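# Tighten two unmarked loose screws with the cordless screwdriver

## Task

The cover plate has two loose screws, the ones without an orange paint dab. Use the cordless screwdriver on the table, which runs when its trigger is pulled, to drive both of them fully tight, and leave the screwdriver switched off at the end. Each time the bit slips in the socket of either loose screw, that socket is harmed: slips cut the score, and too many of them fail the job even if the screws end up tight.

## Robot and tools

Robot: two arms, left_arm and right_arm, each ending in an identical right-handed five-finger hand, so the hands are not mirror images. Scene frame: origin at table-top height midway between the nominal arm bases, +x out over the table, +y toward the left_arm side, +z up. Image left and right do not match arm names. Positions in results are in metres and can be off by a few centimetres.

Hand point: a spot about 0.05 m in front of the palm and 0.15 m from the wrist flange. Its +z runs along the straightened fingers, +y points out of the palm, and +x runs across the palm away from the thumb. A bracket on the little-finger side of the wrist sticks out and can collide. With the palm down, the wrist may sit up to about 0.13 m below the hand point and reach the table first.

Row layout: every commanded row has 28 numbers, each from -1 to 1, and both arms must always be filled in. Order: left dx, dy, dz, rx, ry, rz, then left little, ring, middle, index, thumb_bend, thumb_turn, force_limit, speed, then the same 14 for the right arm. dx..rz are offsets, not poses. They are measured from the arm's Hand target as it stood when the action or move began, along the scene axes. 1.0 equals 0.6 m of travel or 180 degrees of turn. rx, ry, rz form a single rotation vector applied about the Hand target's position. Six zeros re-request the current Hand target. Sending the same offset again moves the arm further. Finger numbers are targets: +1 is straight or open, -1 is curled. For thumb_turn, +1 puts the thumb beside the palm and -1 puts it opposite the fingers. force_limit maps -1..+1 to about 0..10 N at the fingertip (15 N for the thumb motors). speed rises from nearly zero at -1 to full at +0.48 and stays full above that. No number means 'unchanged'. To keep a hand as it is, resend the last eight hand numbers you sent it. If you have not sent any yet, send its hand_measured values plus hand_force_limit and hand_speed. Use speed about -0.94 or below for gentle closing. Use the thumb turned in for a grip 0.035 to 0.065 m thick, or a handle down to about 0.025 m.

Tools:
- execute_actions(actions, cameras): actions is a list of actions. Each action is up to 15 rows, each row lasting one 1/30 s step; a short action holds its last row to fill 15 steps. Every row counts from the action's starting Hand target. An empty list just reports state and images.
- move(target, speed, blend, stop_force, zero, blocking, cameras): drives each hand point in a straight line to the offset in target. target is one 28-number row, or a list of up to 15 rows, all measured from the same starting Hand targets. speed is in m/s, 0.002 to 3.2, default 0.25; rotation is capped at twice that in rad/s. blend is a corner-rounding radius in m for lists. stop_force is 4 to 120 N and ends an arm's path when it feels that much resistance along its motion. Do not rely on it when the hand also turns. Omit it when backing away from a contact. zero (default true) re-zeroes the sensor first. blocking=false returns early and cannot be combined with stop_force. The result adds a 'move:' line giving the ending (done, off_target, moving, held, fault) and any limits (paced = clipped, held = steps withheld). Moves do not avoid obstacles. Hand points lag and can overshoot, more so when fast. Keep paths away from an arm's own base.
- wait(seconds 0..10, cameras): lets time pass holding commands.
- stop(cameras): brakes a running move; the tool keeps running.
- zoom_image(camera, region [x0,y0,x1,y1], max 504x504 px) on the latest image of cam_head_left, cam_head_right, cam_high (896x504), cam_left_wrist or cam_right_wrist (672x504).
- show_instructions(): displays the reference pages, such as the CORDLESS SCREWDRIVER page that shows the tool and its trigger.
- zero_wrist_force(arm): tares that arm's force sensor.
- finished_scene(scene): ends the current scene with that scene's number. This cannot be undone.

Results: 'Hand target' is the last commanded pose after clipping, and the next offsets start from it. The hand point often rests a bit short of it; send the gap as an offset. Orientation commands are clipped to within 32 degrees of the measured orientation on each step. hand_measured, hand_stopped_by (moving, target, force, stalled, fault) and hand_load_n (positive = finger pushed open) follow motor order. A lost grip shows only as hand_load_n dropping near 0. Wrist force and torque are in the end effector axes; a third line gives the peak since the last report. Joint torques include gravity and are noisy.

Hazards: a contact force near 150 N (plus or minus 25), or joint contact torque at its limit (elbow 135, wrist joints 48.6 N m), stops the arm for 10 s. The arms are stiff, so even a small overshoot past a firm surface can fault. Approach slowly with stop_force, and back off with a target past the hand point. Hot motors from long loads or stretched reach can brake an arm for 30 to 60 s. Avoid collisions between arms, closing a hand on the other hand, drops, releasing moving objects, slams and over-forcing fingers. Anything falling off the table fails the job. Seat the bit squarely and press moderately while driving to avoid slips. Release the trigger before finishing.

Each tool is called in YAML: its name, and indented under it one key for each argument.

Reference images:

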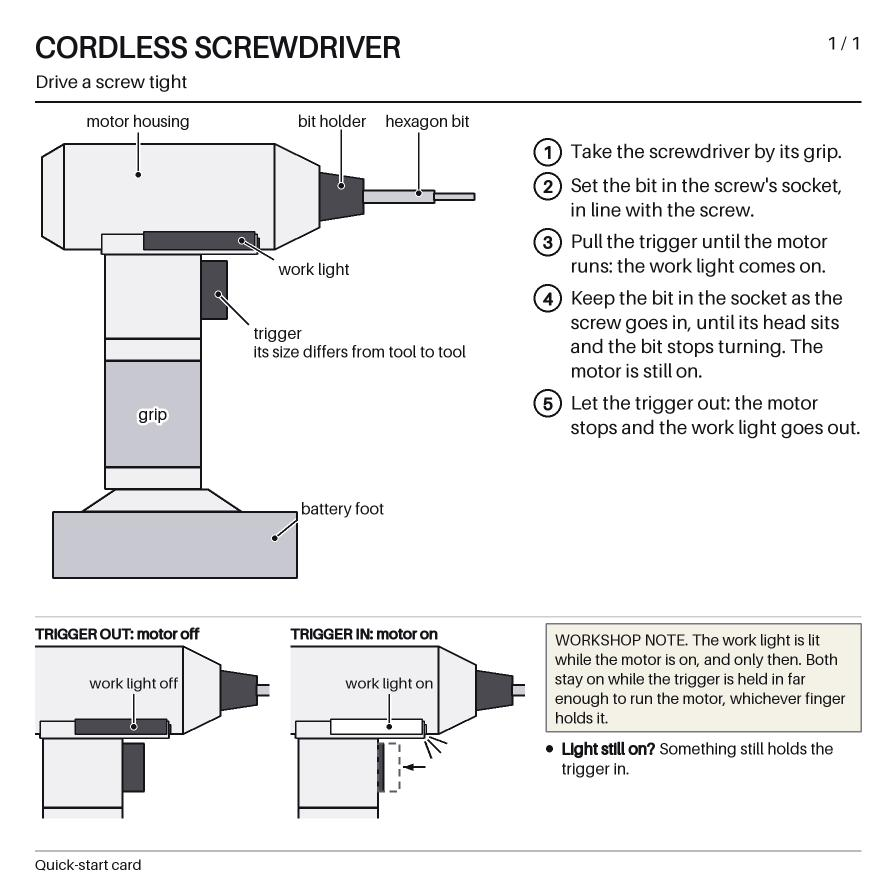

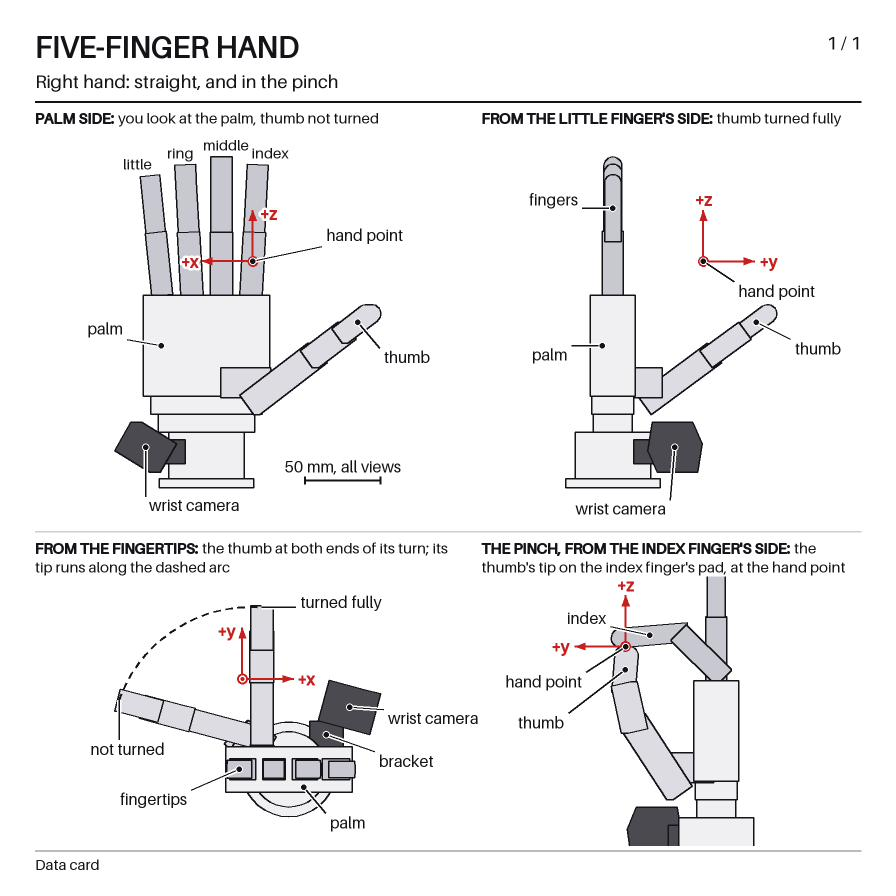

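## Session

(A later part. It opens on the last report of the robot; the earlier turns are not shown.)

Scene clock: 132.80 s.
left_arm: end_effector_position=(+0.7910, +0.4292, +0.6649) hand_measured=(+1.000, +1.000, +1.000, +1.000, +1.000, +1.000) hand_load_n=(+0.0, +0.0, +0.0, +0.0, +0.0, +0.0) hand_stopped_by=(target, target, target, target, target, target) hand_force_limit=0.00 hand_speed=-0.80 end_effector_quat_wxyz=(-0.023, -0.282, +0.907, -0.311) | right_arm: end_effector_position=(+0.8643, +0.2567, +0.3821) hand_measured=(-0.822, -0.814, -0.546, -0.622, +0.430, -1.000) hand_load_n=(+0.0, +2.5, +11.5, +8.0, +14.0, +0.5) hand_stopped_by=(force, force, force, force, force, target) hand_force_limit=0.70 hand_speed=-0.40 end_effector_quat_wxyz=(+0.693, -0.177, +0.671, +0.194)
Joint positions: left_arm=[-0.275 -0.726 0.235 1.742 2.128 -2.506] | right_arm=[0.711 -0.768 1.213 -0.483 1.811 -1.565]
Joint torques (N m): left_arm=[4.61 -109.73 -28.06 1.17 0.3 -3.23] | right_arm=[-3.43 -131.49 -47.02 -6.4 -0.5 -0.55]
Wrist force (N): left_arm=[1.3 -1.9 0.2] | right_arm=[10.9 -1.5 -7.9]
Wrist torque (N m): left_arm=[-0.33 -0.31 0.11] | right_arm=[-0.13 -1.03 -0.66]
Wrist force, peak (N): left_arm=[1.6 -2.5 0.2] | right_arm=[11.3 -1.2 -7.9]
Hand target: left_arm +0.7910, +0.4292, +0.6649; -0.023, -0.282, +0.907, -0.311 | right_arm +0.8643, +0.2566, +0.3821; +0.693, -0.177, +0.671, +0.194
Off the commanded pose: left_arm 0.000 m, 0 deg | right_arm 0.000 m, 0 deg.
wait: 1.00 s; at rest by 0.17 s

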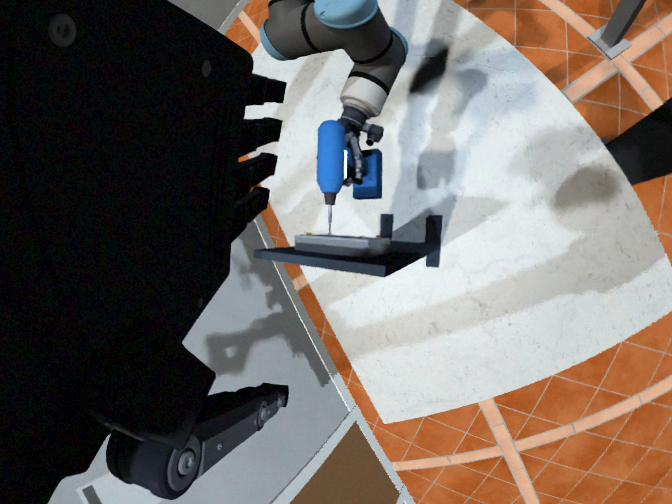

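move:
  target: [0,0,0,0,0,0,1,1,1,1,1,1,0,-0.8,-0.0004,-0.0005,0,0,0,0,-0.97,-0.97,-1,-0.3,-0.98,-1,0.7,-0.4]
  cameras: ["cam_head_left"]

zoom_image:
  camera: "cam_head_left"
  region: [300, 100, 420, 210]

move:
  target: [0,0,0,0,0,0,1,1,1,1,1,1,0,-0.8,-0.0406,-0.0525,0,0,0,0,-0.97,-0.97,-1,-0.3,-0.98,-1,0.7,-0.4]
  speed: 0.02
  stop_force: 15
  cameras: ["cam_left_wrist","cam_head_left"]

zoom_image:
  camera: "cam_left_wrist"
  region: [300, 212, 350, 252]

Scene clock: 133.67 s.
left_arm: end_effector_position=(+0.7910, +0.4292, +0.6649) hand_measured=(+1.000, +1.000, +1.000, +1.000, +1.000, +1.000) hand_load_n=(+0.0, +0.0, +0.0, +0.0, +0.0, +0.0) hand_stopped_by=(target, target, target, target, target, target) hand_force_limit=0.00 hand_speed=-0.80 end_effector_quat_wxyz=(-0.023, -0.282, +0.907, -0.311) | right_arm: end_effector_position=(+0.8640, +0.2564, +0.3821) hand_measured=(-0.822, -0.814, -0.546, -0.300, +0.430, -1.000) hand_load_n=(+0.0, +3.0, +12.0, +0.0, +13.5, +1.0) hand_stopped_by=(force, force, force, target, force, target) hand_force_limit=0.70 hand_speed=-0.40 end_effector_quat_wxyz=(+0.693, -0.177, +0.671, +0.194)
Joint positions: left_arm=[-0.275 -0.726 0.235 1.742 2.128 -2.506] | right_arm=[0.711 -0.768 1.214 -0.483 1.811 -1.565]
Joint torques (N m): left_arm=[1.46 -106.44 -30.15 1.44 -0.28 -3.28] | right_arm=[-16.46 -130.51 -40.33 -6.2 -0.56 -0.26]
Wrist force (N): left_arm=[0.9 -2.0 0.2] | right_arm=[9.0 1.3 -0.4]
Wrist torque (N m): left_arm=[-0.36 -0.24 0.08] | right_arm=[-0.14 -0.54 0.08]
Wrist force, peak (N): left_arm=[1.8 -2.2 0.3] | right_arm=[11.7 -2.1 -9.9]
Hand target: left_arm +0.7910, +0.4292, +0.6649; -0.023, -0.282, +0.907, -0.311 | right_arm +0.8641, +0.2563, +0.3821; +0.693, -0.177, +0.671, +0.194
Off the commanded pose: left_arm 0.000 m, 0 deg | right_arm 0.000 m, 0 deg.
move: done

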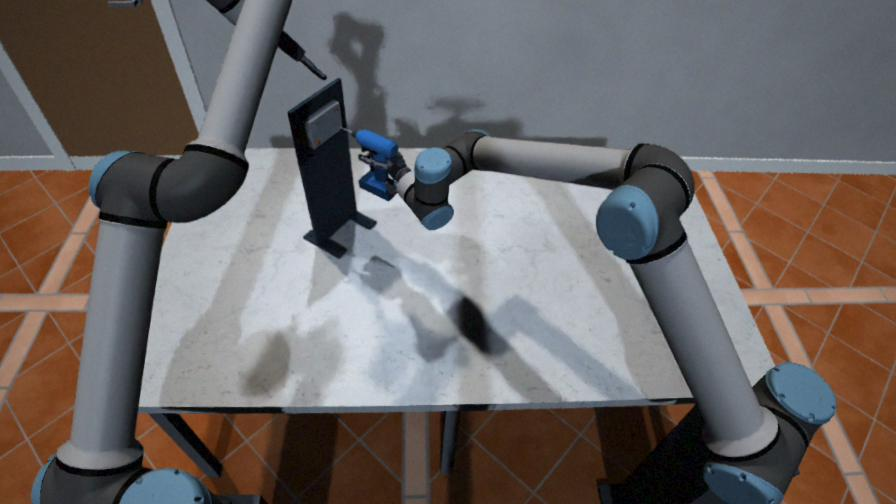

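Scaled by 4.200.

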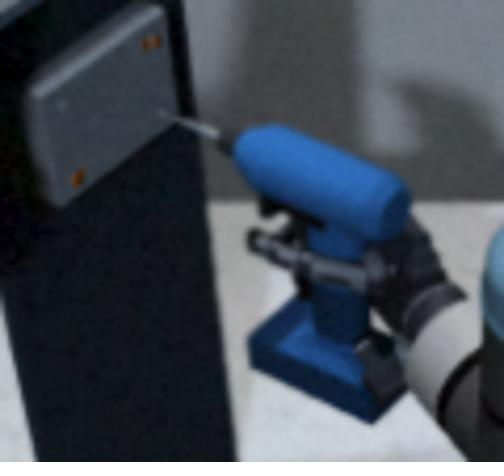

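Scene clock: 136.67 s.
left_arm: end_effector_position=(+0.7910, +0.4292, +0.6649) hand_measured=(+1.000, +1.000, +1.000, +1.000, +1.000, +1.000) hand_load_n=(+0.0, +0.0, +0.0, +0.0, +0.0, +0.0) hand_stopped_by=(target, target, target, target, target, target) hand_force_limit=0.00 hand_speed=-0.80 end_effector_quat_wxyz=(-0.023, -0.282, +0.907, -0.311) | right_arm: end_effector_position=(+0.8397, +0.2248, +0.3821) hand_measured=(-0.822, -0.814, -0.546, -0.300, +0.430, -1.000) hand_load_n=(+0.0, +3.0, +11.5, +0.0, +13.5, +1.5) hand_stopped_by=(force, force, force, target, force, target) hand_force_limit=0.70 hand_speed=-0.40 end_effector_quat_wxyz=(+0.693, -0.177, +0.671, +0.194)
Joint positions: left_arm=[-0.275 -0.726 0.235 1.742 2.128 -2.506] | right_arm=[0.705 -0.83 1.328 -0.535 1.805 -1.565]
Joint torques (N m): left_arm=[-1.63 -105.3 -32.86 2.96 -0.36 -3.58] | right_arm=[-1.23 -106.85 -50.98 -3.23 1.09 1.71]
Wrist force (N): left_arm=[1.6 -2.6 -0.1] | right_arm=[10.4 0.0 -0.8]
Wrist torque (N m): left_arm=[-0.42 -0.34 0.11] | right_arm=[-0.06 -0.45 0.06]
Wrist force, peak (N): left_arm=[1.6 -2.6 -0.1] | right_arm=[11.2 0.6 -0.7]
Hand target: left_arm +0.7910, +0.4292, +0.6649; -0.023, -0.282, +0.907, -0.311 | right_arm +0.8397, +0.2248, +0.3821; +0.693, -0.177, +0.671, +0.194
Off the commanded pose: left_arm 0.000 m, 0 deg | right_arm 0.000 m, 0 deg.
move: done
Images, in order (width x height): cam_head_left 896x504, cam_left_wrist 672x504.

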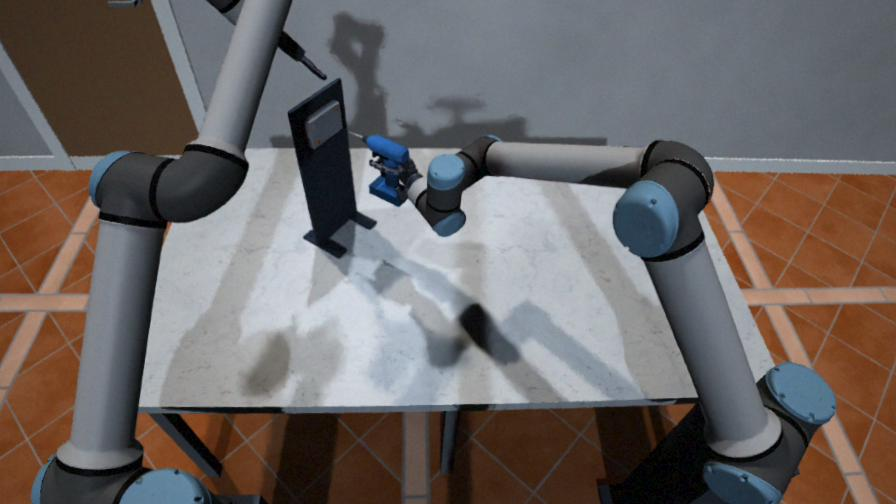

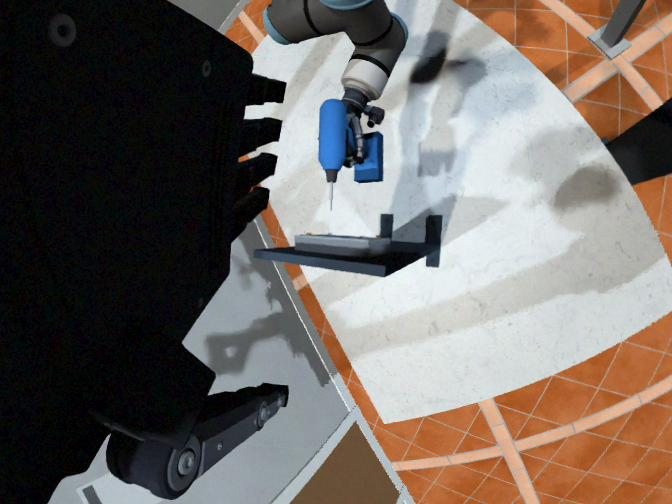

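Scaled by 10.080 (camera's finer frame: 960x720).

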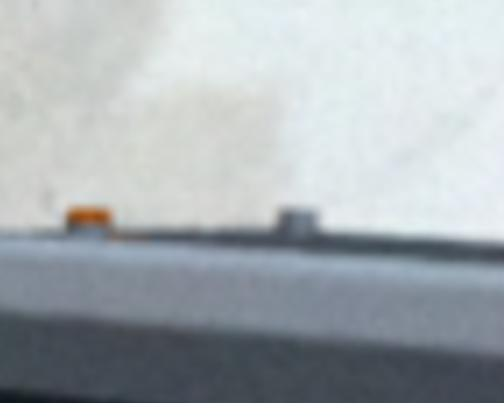

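move:
  target:
    - [0,0,0,0,0,0,1,1,1,1,1,1,0,-0.8,-0.233,-0.18,0,0,0,0,-0.97,-0.97,-1,-0.3,-0.98,-1,0.7,-0.4]
    - [0,0,0,0,0,0,1,1,1,1,1,1,0,-0.8,-0.233,-0.18,-0.365,0,0,0,-0.97,-0.97,-1,-0.3,-0.98,-1,0.7,-0.4]
  speed: 0.15
  blend: [0.03,0]
  cameras: []

move:
  target: [0,0,0,0,0,0,1,1,1,1,1,1,0,-0.8,0,0,-0.09,0,0,0,-0.97,-0.97,-1,-0.3,-0.98,-1,0.7,-0.4]
  speed: 0.02
  stop_force: 6

zoom_image:
  camera: "cam_head_left"
  region: [340, 180, 500, 320]

Scene clock: 140.00 s.
left_arm: end_effector_position=(+0.7910, +0.4292, +0.6649) hand_measured=(+1.000, +1.000, +1.000, +1.000, +1.000, +1.000) hand_load_n=(+0.0, +0.0, +0.0, +0.0, +0.0, +0.0) hand_stopped_by=(target, target, target, target, target, target) hand_force_limit=0.00 hand_speed=-0.80 end_effector_quat_wxyz=(-0.023, -0.282, +0.907, -0.311) | right_arm: end_effector_position=(+0.7000, +0.1169, +0.1633) hand_measured=(-0.822, -0.814, -0.546, -0.300, +0.430, -1.000) hand_load_n=(+0.0, +3.0, +12.0, +0.0, +13.5, +1.5) hand_stopped_by=(force, force, force, target, force, target) hand_force_limit=0.70 hand_speed=-0.40 end_effector_quat_wxyz=(+0.693, -0.177, +0.671, +0.194)
Joint positions: left_arm=[-0.275 -0.726 0.235 1.742 2.128 -2.506] | right_arm=[0.73 -0.794 1.78 -1.024 1.83 -1.566]
Joint torques (N m): left_arm=[-3.33 -104.19 -37.48 4.41 -0.23 -3.52] | right_arm=[-10.92 -94.34 -27.36 -4.38 0.46 -1.65]
Wrist force (N): left_arm=[1.2 -2.4 0.5] | right_arm=[10.6 0.4 -0.8]
Wrist torque (N m): left_arm=[-0.42 -0.31 0.09] | right_arm=[-0.02 -0.48 0.08]
Wrist force, peak (N): left_arm=[1.8 -2.4 0.0] | right_arm=[14.3 0.2 -1.0]
Hand target: left_arm +0.7910, +0.4292, +0.6649; -0.023, -0.282, +0.907, -0.311 | right_arm +0.6999, +0.1168, +0.1631; +0.693, -0.177, +0.671, +0.194
Off the commanded pose: left_arm 0.000 m, 0 deg | right_arm 0.000 m, 0 deg.
move: done

Scene clock: 142.20 s.
left_arm: end_effector_position=(+0.7910, +0.4292, +0.6649) hand_measured=(+1.000, +1.000, +1.000, +1.000, +1.000, +1.000) hand_load_n=(+0.0, +0.0, +0.0, +0.0, +0.0, +0.0) hand_stopped_by=(target, target, target, target, target, target) hand_force_limit=0.00 hand_speed=-0.80 end_effector_quat_wxyz=(-0.023, -0.282, +0.907, -0.311) | right_arm: end_effector_position=(+0.6999, +0.1168, +0.1377) hand_measured=(-0.822, -0.814, -0.546, -0.300, +0.430, -1.000) hand_load_n=(+0.0, +3.5, +12.5, +0.0, +13.5, +1.5) hand_stopped_by=(force, force, force, target, force, target) hand_force_limit=0.70 hand_speed=-0.40 end_effector_quat_wxyz=(+0.693, -0.177, +0.671, +0.194)
Joint positions: left_arm=[-0.275 -0.726 0.235 1.742 2.128 -2.506] | right_arm=[0.73 -0.758 1.777 -1.056 1.83 -1.566]
Joint torques (N m): left_arm=[-7.18 -104.28 -40.15 4.23 0.17 -3.65] | right_arm=[-5.43 -109.75 -23.98 -6.41 1.38 -0.78]
Wrist force (N): left_arm=[1.2 -2.2 0.1] | right_arm=[10.8 -0.1 -0.4]
Wrist torque (N m): left_arm=[-0.37 -0.30 0.10] | right_arm=[-0.10 -0.51 0.07]
Wrist force, peak (N): left_arm=[1.7 -2.5 0.5] | right_arm=[11.2 0.4 -1.0]
Hand target: left_arm +0.7910, +0.4292, +0.6649; -0.023, -0.282, +0.907, -0.311 | right_arm +0.6999, +0.1168, +0.1378; +0.693, -0.177, +0.671, +0.194 (not the last commanded pose)
Off the commanded pose: left_arm 0.000 m, 0 deg | right_arm 0.029 m, 0 deg.
move: contact (right_arm)

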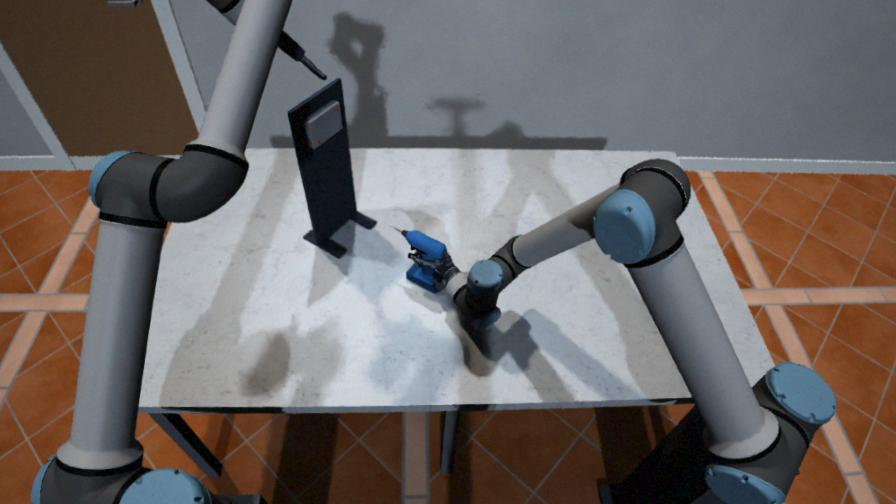

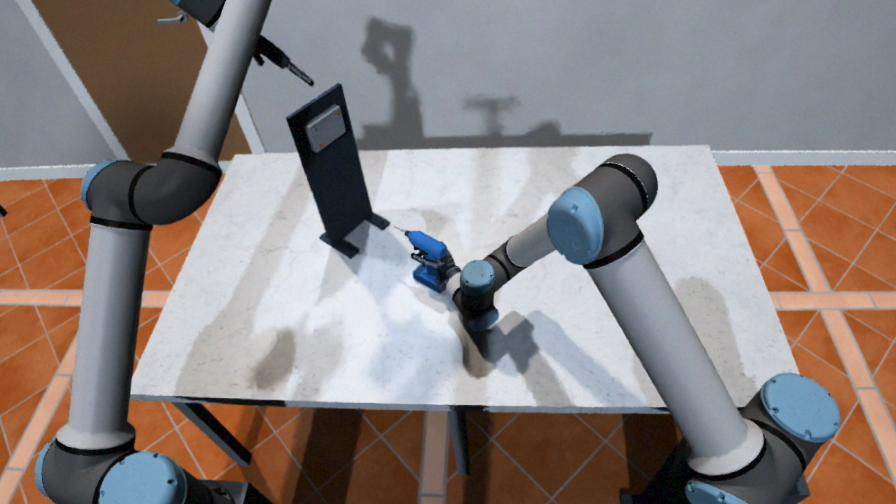

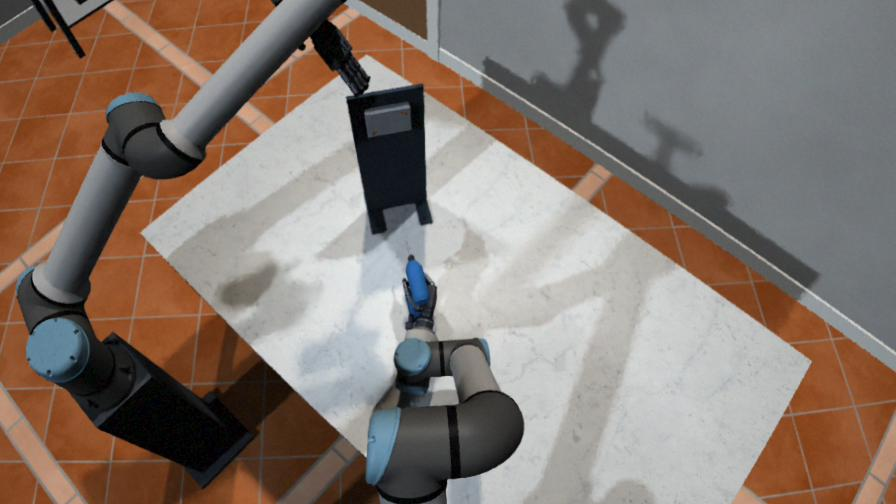

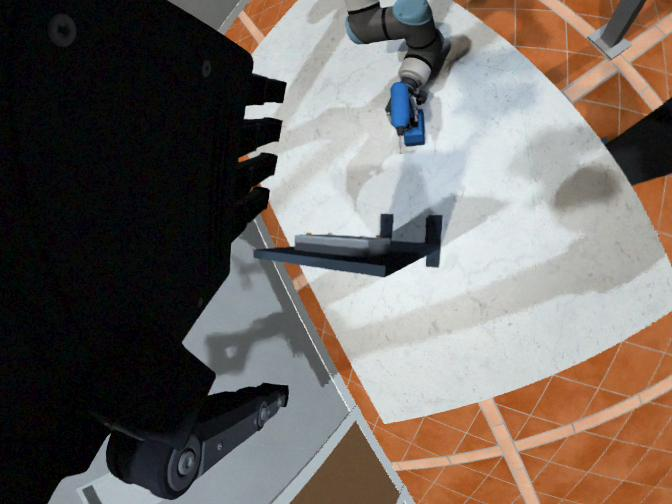

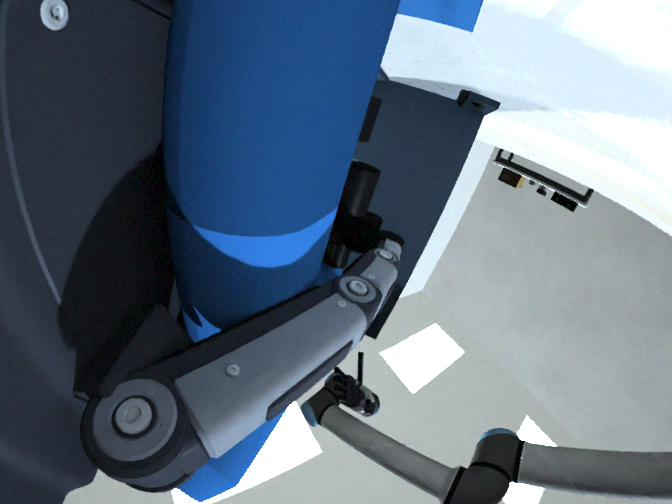

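Scaled by 3.150.

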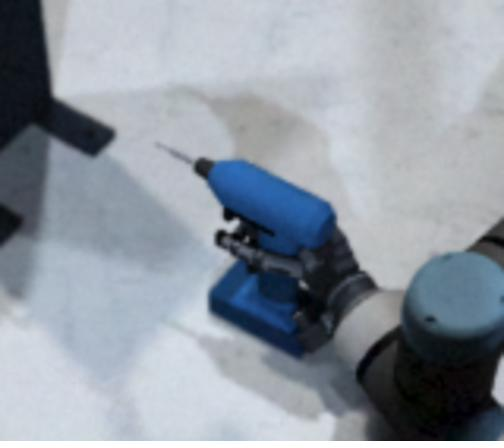

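move:
  target: [0,0,0,0,0,0,1,1,1,1,1,1,0,-0.8,0,0,-0.03,0,0,0,-0.97,-0.97,-1,-0.3,-0.98,-1,0.7,-0.4]
  speed: 0.01
  stop_force: 7
  cameras: []

Scene clock: 143.20 s.
left_arm: end_effector_position=(+0.7910, +0.4292, +0.6649) hand_measured=(+1.000, +1.000, +1.000, +1.000, +1.000, +1.000) hand_load_n=(+0.0, +0.0, +0.0, +0.0, +0.0, +0.0) hand_stopped_by=(target, target, target, target, target, target) hand_force_limit=0.00 hand_speed=-0.80 end_effector_quat_wxyz=(-0.023, -0.282, +0.907, -0.311) | right_arm: end_effector_position=(+0.6999, +0.1168, +0.1373) hand_measured=(-0.822, -0.814, -0.546, -0.300, +0.430, -1.000) hand_load_n=(+0.0, +3.5, +12.0, +0.0, +13.5, +2.0) hand_stopped_by=(force, force, force, target, force, target) hand_force_limit=0.70 hand_speed=-0.40 end_effector_quat_wxyz=(+0.693, -0.177, +0.671, +0.194)
Joint positions: left_arm=[-0.275 -0.726 0.235 1.742 2.128 -2.506] | right_arm=[0.73 -0.758 1.777 -1.056 1.83 -1.566]
Joint torques (N m): left_arm=[-7.58 -105.9 -41.28 5.22 -0.15 -3.54] | right_arm=[-5.45 -107.9 -21.44 -1.95 1.44 -0.72]
Wrist force (N): left_arm=[1.2 -1.9 0.3] | right_arm=[6.8 0.8 0.0]
Wrist torque (N m): left_arm=[-0.35 -0.30 0.11] | right_arm=[-0.03 -0.52 -0.01]
Wrist force, peak (N): left_arm=[1.7 -2.5 0.0] | right_arm=[11.0 0.5 -0.7]
Hand target: left_arm +0.7910, +0.4292, +0.6649; -0.023, -0.282, +0.907, -0.311 | right_arm +0.6999, +0.1168, +0.1373; +0.693, -0.177, +0.671, +0.194 (not the last commanded pose)
Off the commanded pose: left_arm 0.000 m, 0 deg | right_arm 0.018 m, 0 deg.
move: contact (right_arm)

move:
  target: [0,0,0,0,0,0,1,1,1,1,1,1,0,-0.8,0,0,-0.004,0,0,0,-0.97,-0.97,-1,-0.3,-0.98,-1,0.7,-0.4]
  speed: 0.005
  cameras: []

move:
  target: [0,0,0,0,0,0,1,1,1,1,1,1,0,-0.8,0,0,0,0,0,0,-0.78,-0.77,-0.5,-0.3,0.5,-1,0.7,-0.8]

zoom_image:
  camera: "cam_head_left"
  region: [340, 180, 500, 320]

Scene clock: 144.03 s.
left_arm: end_effector_position=(+0.7910, +0.4292, +0.6649) hand_measured=(+1.000, +1.000, +1.000, +1.000, +1.000, +1.000) hand_load_n=(+0.5, +0.0, +0.0, +0.0, +0.0, +0.0) hand_stopped_by=(target, target, target, target, target, target) hand_force_limit=0.00 hand_speed=-0.80 end_effector_quat_wxyz=(-0.023, -0.282, +0.907, -0.311) | right_arm: end_effector_position=(+0.6999, +0.1168, +0.1349) hand_measured=(-0.822, -0.814, -0.546, -0.300, +0.430, -1.000) hand_load_n=(+0.0, +4.0, +12.0, +0.0, +13.0, +3.0) hand_stopped_by=(force, force, force, target, force, target) hand_force_limit=0.70 hand_speed=-0.40 end_effector_quat_wxyz=(+0.693, -0.177, +0.671, +0.194)
Joint positions: left_arm=[-0.275 -0.726 0.235 1.742 2.128 -2.506] | right_arm=[0.73 -0.754 1.776 -1.059 1.83 -1.566]
Joint torques (N m): left_arm=[-10.99 -102.37 -42.18 5.79 -0.21 -3.06] | right_arm=[-5.08 -77.36 -23.6 -0.94 1.16 -0.66]
Wrist force (N): left_arm=[0.9 -2.0 -0.1] | right_arm=[-13.2 3.4 -3.8]
Wrist torque (N m): left_arm=[-0.34 -0.24 0.08] | right_arm=[0.20 0.77 -0.67]
Wrist force, peak (N): left_arm=[1.7 -2.4 -0.2] | right_arm=[-15.7 2.9 -4.1]
Hand target: left_arm +0.7910, +0.4292, +0.6649; -0.023, -0.282, +0.907, -0.311 | right_arm +0.6999, +0.1168, +0.1349; +0.693, -0.177, +0.671, +0.194
Off the commanded pose: left_arm 0.000 m, 0 deg | right_arm 0.000 m, 0 deg.
move: done

Scene clock: 144.57 s.
left_arm: end_effector_position=(+0.7910, +0.4292, +0.6649) hand_measured=(+1.000, +1.000, +1.000, +1.000, +1.000, +1.000) hand_load_n=(-0.5, +0.0, +0.0, +0.0, -0.5, +0.0) hand_stopped_by=(target, target, target, target, target, target) hand_force_limit=0.00 hand_speed=-0.80 end_effector_quat_wxyz=(-0.023, -0.282, +0.907, -0.311) | right_arm: end_effector_position=(+0.6999, +0.1168, +0.1349) hand_measured=(-0.780, -0.770, -0.500, -0.300, +0.500, -1.000) hand_load_n=(+0.0, +0.0, +0.0, +0.0, +1.0, +0.5) hand_stopped_by=(target, target, target, target, target, target) hand_force_limit=0.70 hand_speed=-0.80 end_effector_quat_wxyz=(+0.693, -0.177, +0.671, +0.194)
Joint positions: left_arm=[-0.275 -0.726 0.235 1.742 2.128 -2.506] | right_arm=[0.73 -0.754 1.776 -1.059 1.83 -1.566]
Joint torques (N m): left_arm=[-10.22 -103.23 -41.98 6.11 -0.45 -3.57] | right_arm=[-5.66 -89.34 -21.48 -0.95 1.41 -0.6]
Wrist force (N): left_arm=[1.4 -1.8 -0.1] | right_arm=[0.7 1.0 -1.3]
Wrist torque (N m): left_arm=[-0.31 -0.32 0.13] | right_arm=[-0.01 -0.03 -0.28]
Wrist force, peak (N): left_arm=[1.7 -2.5 0.3] | right_arm=[-13.4 3.4 -3.8]
Hand target: left_arm +0.7910, +0.4292, +0.6649; -0.023, -0.282, +0.907, -0.311 | right_arm +0.6999, +0.1168, +0.1349; +0.693, -0.177, +0.671, +0.194
Off the commanded pose: left_arm 0.000 m, 0 deg | right_arm 0.000 m, 0 deg.
move: done

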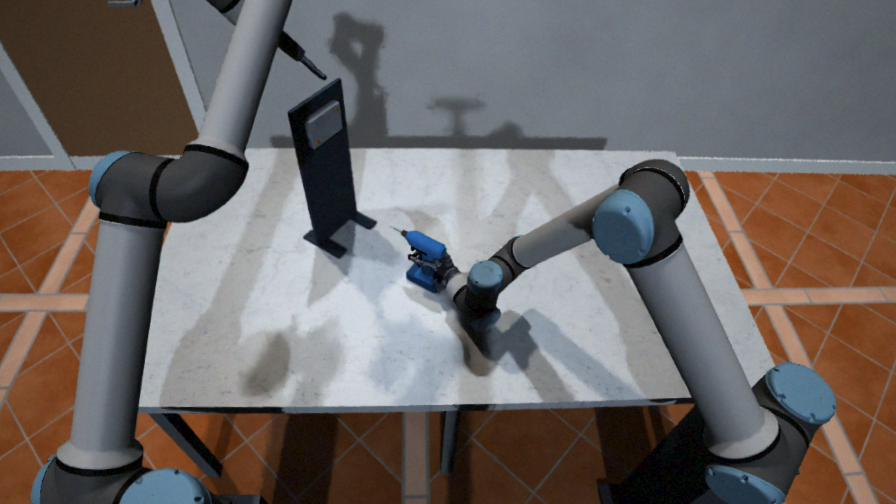

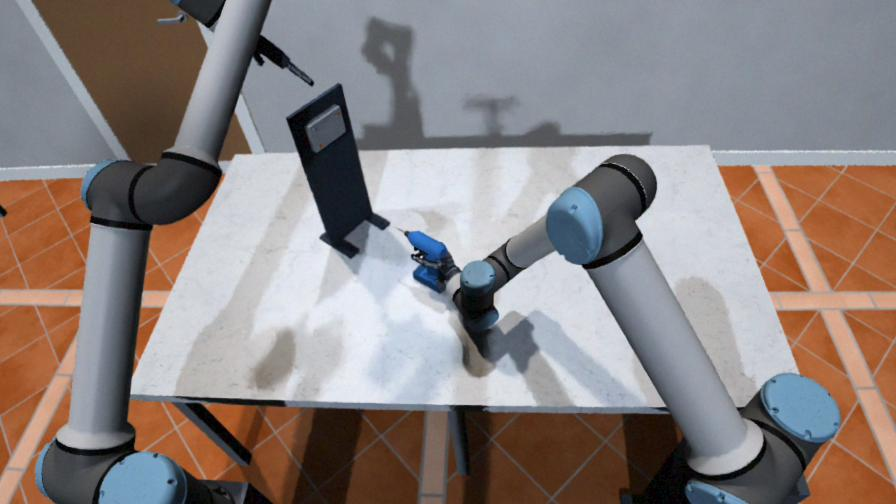

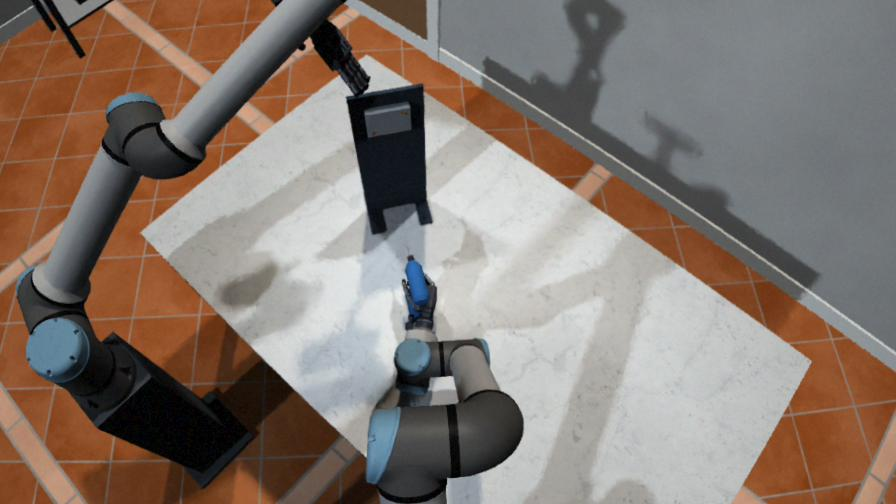

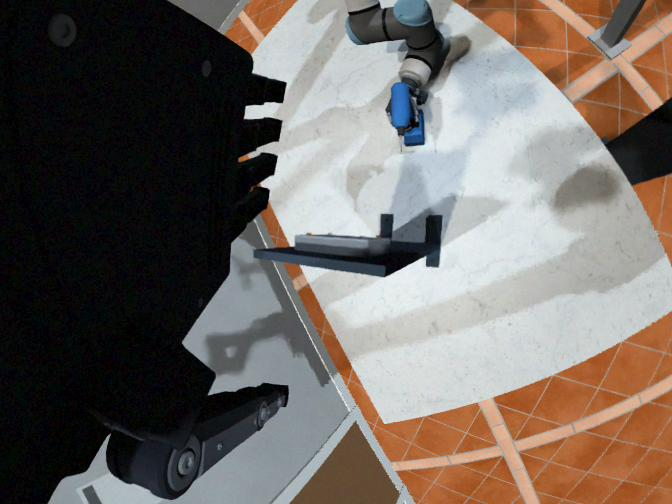

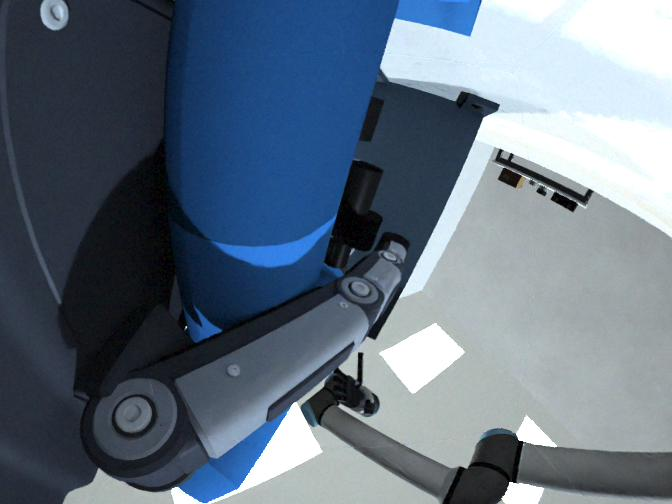

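Scaled by 3.150.

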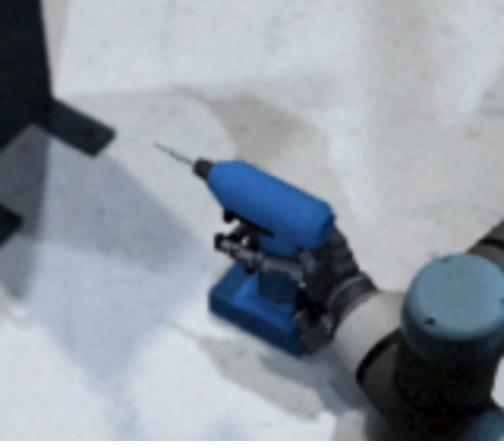

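move:
  target: [0,0,0,0,0,0,1,1,1,1,1,1,0,-0.8,0,0,0,0,0,0,1,1,1,1,1,-1,0.7,-0.7]
  cameras: ["cam_head_left","cam_right_wrist"]

zoom_image:
  camera: "cam_head_left"
  region: [340, 180, 500, 320]

Scene clock: 147.13 s.
left_arm: end_effector_position=(+0.7910, +0.4292, +0.6649) hand_measured=(+1.000, +1.000, +1.000, +1.000, +1.000, +1.000) hand_load_n=(+0.0, +0.5, +0.0, +0.0, +0.0, +0.0) hand_stopped_by=(target, target, target, target, target, target) hand_force_limit=0.00 hand_speed=-0.80 end_effector_quat_wxyz=(-0.023, -0.282, +0.907, -0.311) | right_arm: end_effector_position=(+0.6999, +0.1168, +0.1349) hand_measured=(+1.000, +1.000, +1.000, +1.000, +1.000, -1.000) hand_load_n=(+0.0, +0.0, +0.0, +0.0, +0.0, +0.0) hand_stopped_by=(target, target, target, target, target, target) hand_force_limit=0.70 hand_speed=-0.70 end_effector_quat_wxyz=(+0.693, -0.177, +0.671, +0.194)
Joint positions: left_arm=[-0.275 -0.726 0.235 1.742 2.128 -2.506] | right_arm=[0.73 -0.754 1.776 -1.059 1.83 -1.566]
Joint torques (N m): left_arm=[-12.15 -102.98 -42.26 6.52 -0.14 -3.03] | right_arm=[-5.88 -102.9 -20.12 -4.43 1.37 -0.76]
Wrist force (N): left_arm=[1.1 -2.2 0.0] | right_arm=[1.3 -0.3 -0.6]
Wrist torque (N m): left_arm=[-0.36 -0.28 0.09] | right_arm=[-0.09 -0.06 -0.15]
Wrist force, peak (N): left_arm=[2.0 -2.2 -0.2] | right_arm=[2.7 1.5 -1.5]
Hand target: left_arm +0.7910, +0.4292, +0.6649; -0.023, -0.282, +0.907, -0.311 | right_arm +0.6999, +0.1168, +0.1349; +0.693, -0.177, +0.671, +0.194
Off the commanded pose: left_arm 0.000 m, 0 deg | right_arm 0.000 m, 0 deg.
move: done

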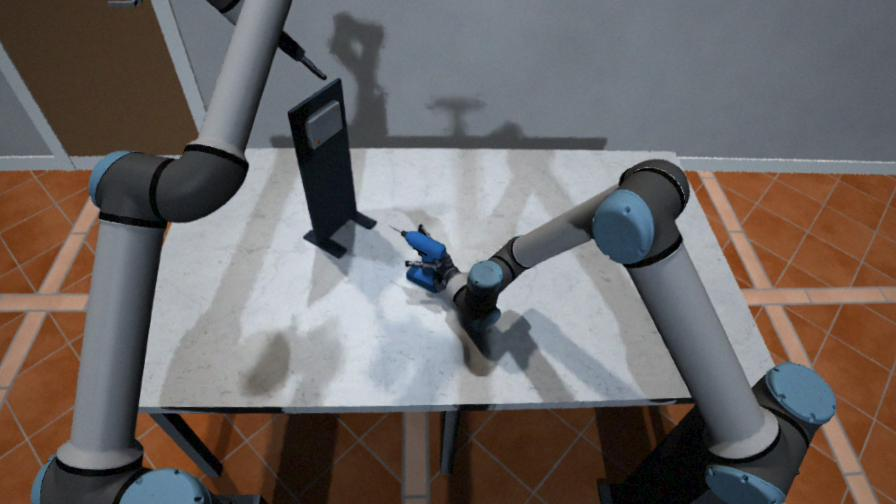

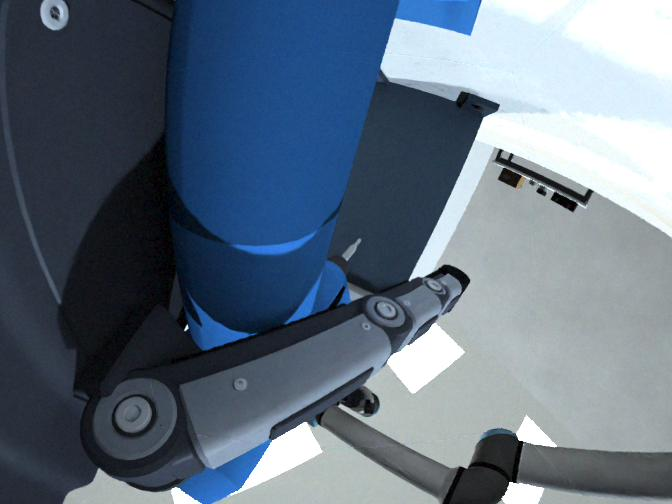

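Scaled by 3.150.

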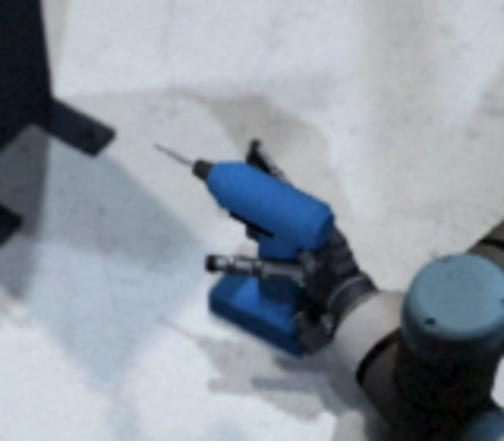

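move:
  target:
    - [0,0,0,0,0,0,1,1,1,1,1,1,0,-0.8,0.007,-0.0115,0,0,0,0,1,1,1,1,1,-1,0.7,-0.7]
    - [0,0,0,0,0,0,1,1,1,1,1,1,0,-0.8,-0.065,-0.054,0,0,0,0,1,1,1,1,1,-1,0.7,-0.7]
    - [0,0,0,0,0,0,1,1,1,1,1,1,0,-0.8,-0.25,-0.163,0,0,0,0,1,1,1,1,1,-1,0.7,-0.7]
  speed: [0.03,0.04,0.12]

zoom_image:
  camera: "cam_head_left"
  region: [280, 80, 480, 320]

Scene clock: 150.37 s.
left_arm: end_effector_position=(+0.7910, +0.4292, +0.6649) hand_measured=(+1.000, +1.000, +1.000, +1.000, +1.000, +1.000) hand_load_n=(+0.0, +0.0, +0.0, +0.0, +0.0, +0.0) hand_stopped_by=(target, target, target, target, target, target) hand_force_limit=0.00 hand_speed=-0.80 end_effector_quat_wxyz=(-0.023, -0.282, +0.907, -0.311) | right_arm: end_effector_position=(+0.5499, +0.0191, +0.1350) hand_measured=(+1.000, +1.000, +1.000, +1.000, +1.000, -1.000) hand_load_n=(+0.0, +0.0, +0.0, +0.0, -0.5, +0.0) hand_stopped_by=(target, target, target, target, target, target) hand_force_limit=0.70 hand_speed=-0.70 end_effector_quat_wxyz=(+0.693, -0.177, +0.671, +0.194)
Joint positions: left_arm=[-0.275 -0.726 0.235 1.742 2.128 -2.506] | right_arm=[0.795 -0.877 2.108 -1.27 1.895 -1.568]
Joint torques (N m): left_arm=[-10.33 -99.3 -42.78 5.94 0.08 -2.87] | right_arm=[-14.33 -68.85 -12.26 -1.1 -1.49 -1.63]
Wrist force (N): left_arm=[1.4 -2.2 0.2] | right_arm=[0.6 0.8 -0.3]
Wrist torque (N m): left_arm=[-0.38 -0.33 0.12] | right_arm=[0.02 0.00 -0.10]
Wrist force, peak (N): left_arm=[2.0 -2.3 0.1] | right_arm=[0.8 0.9 -2.0]
Hand target: left_arm +0.7910, +0.4292, +0.6649; -0.023, -0.282, +0.907, -0.311 | right_arm +0.5499, +0.0190, +0.1349; +0.693, -0.177, +0.671, +0.194
Off the commanded pose: left_arm 0.000 m, 0 deg | right_arm 0.000 m, 0 deg.
move: done

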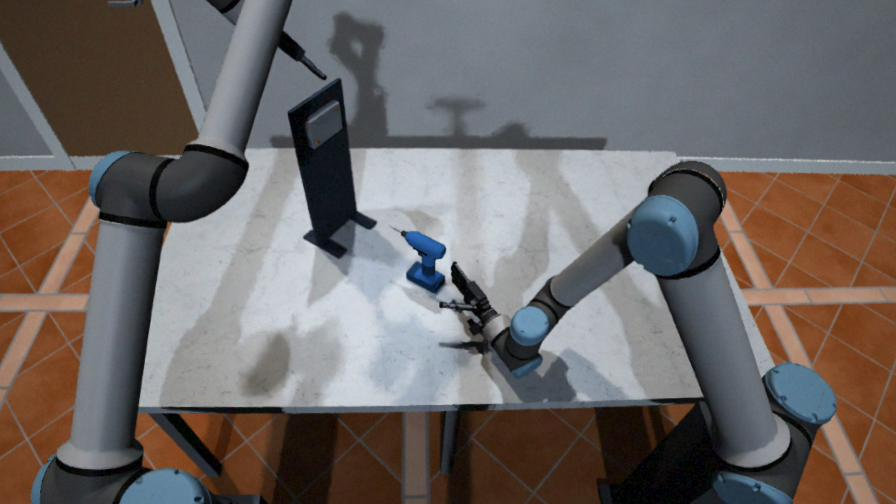

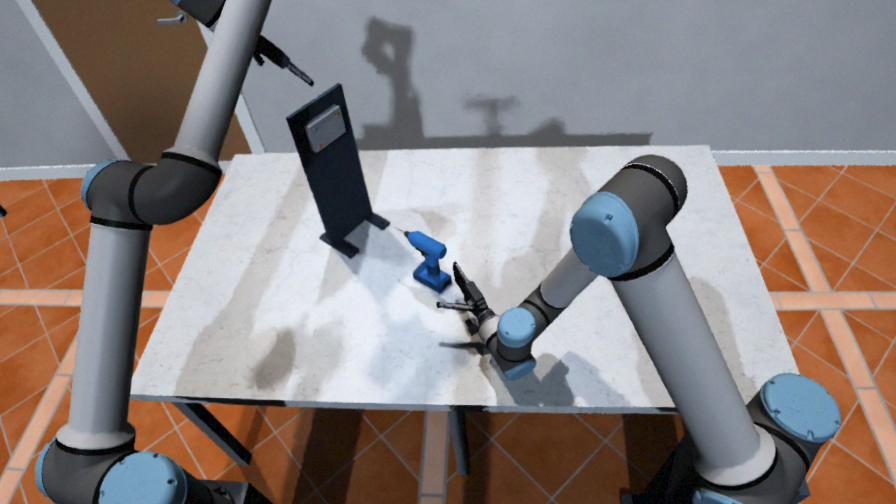

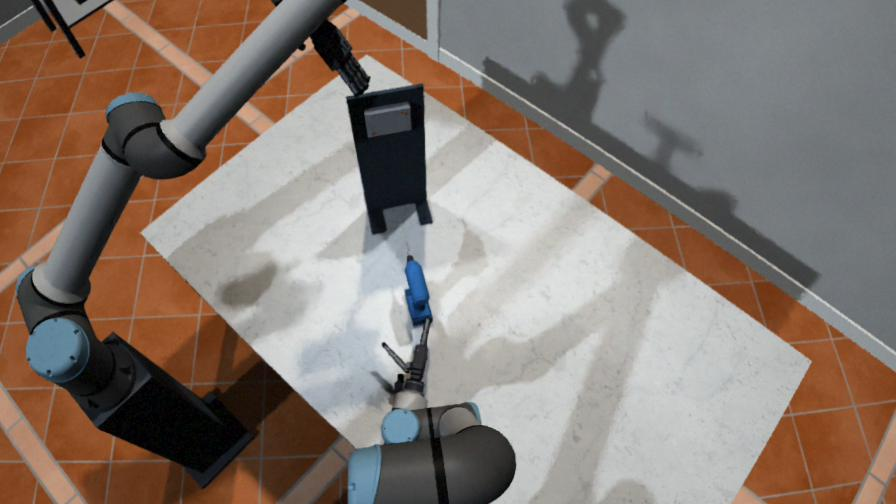

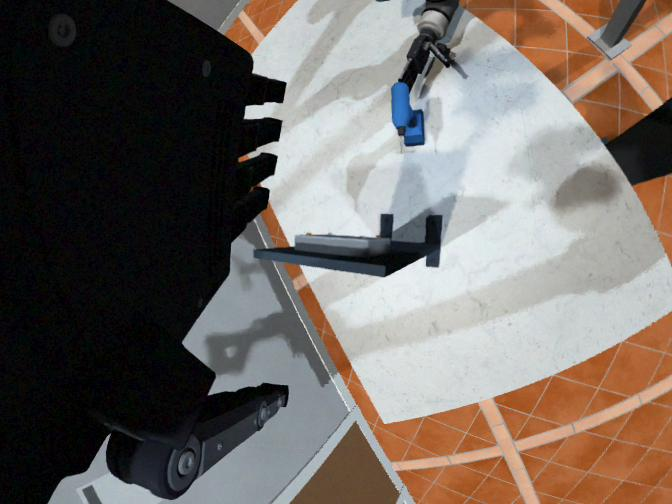

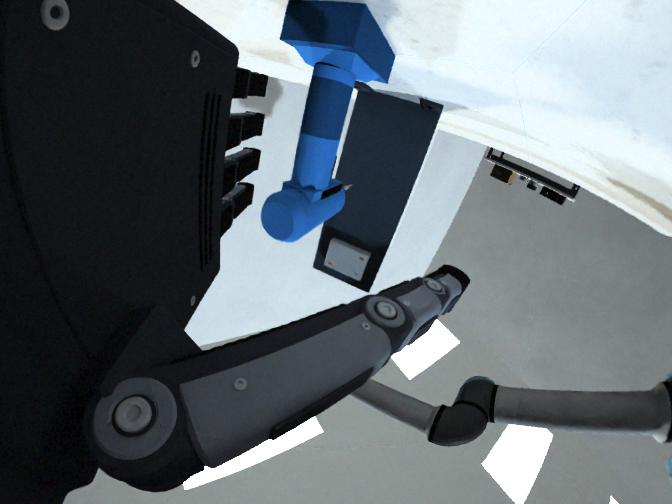

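Scaled by 2.100.

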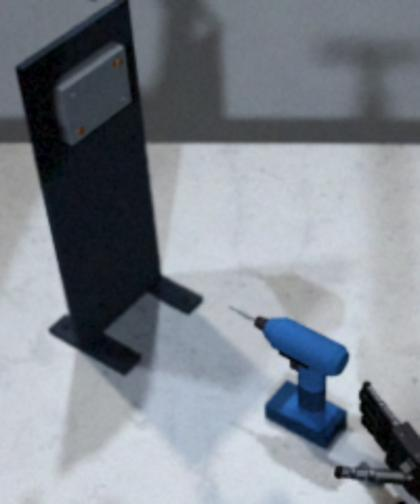

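Tool standing, off, clear of the hand.

finished_scene:
  scene: 2

The scene is finished: the task was done.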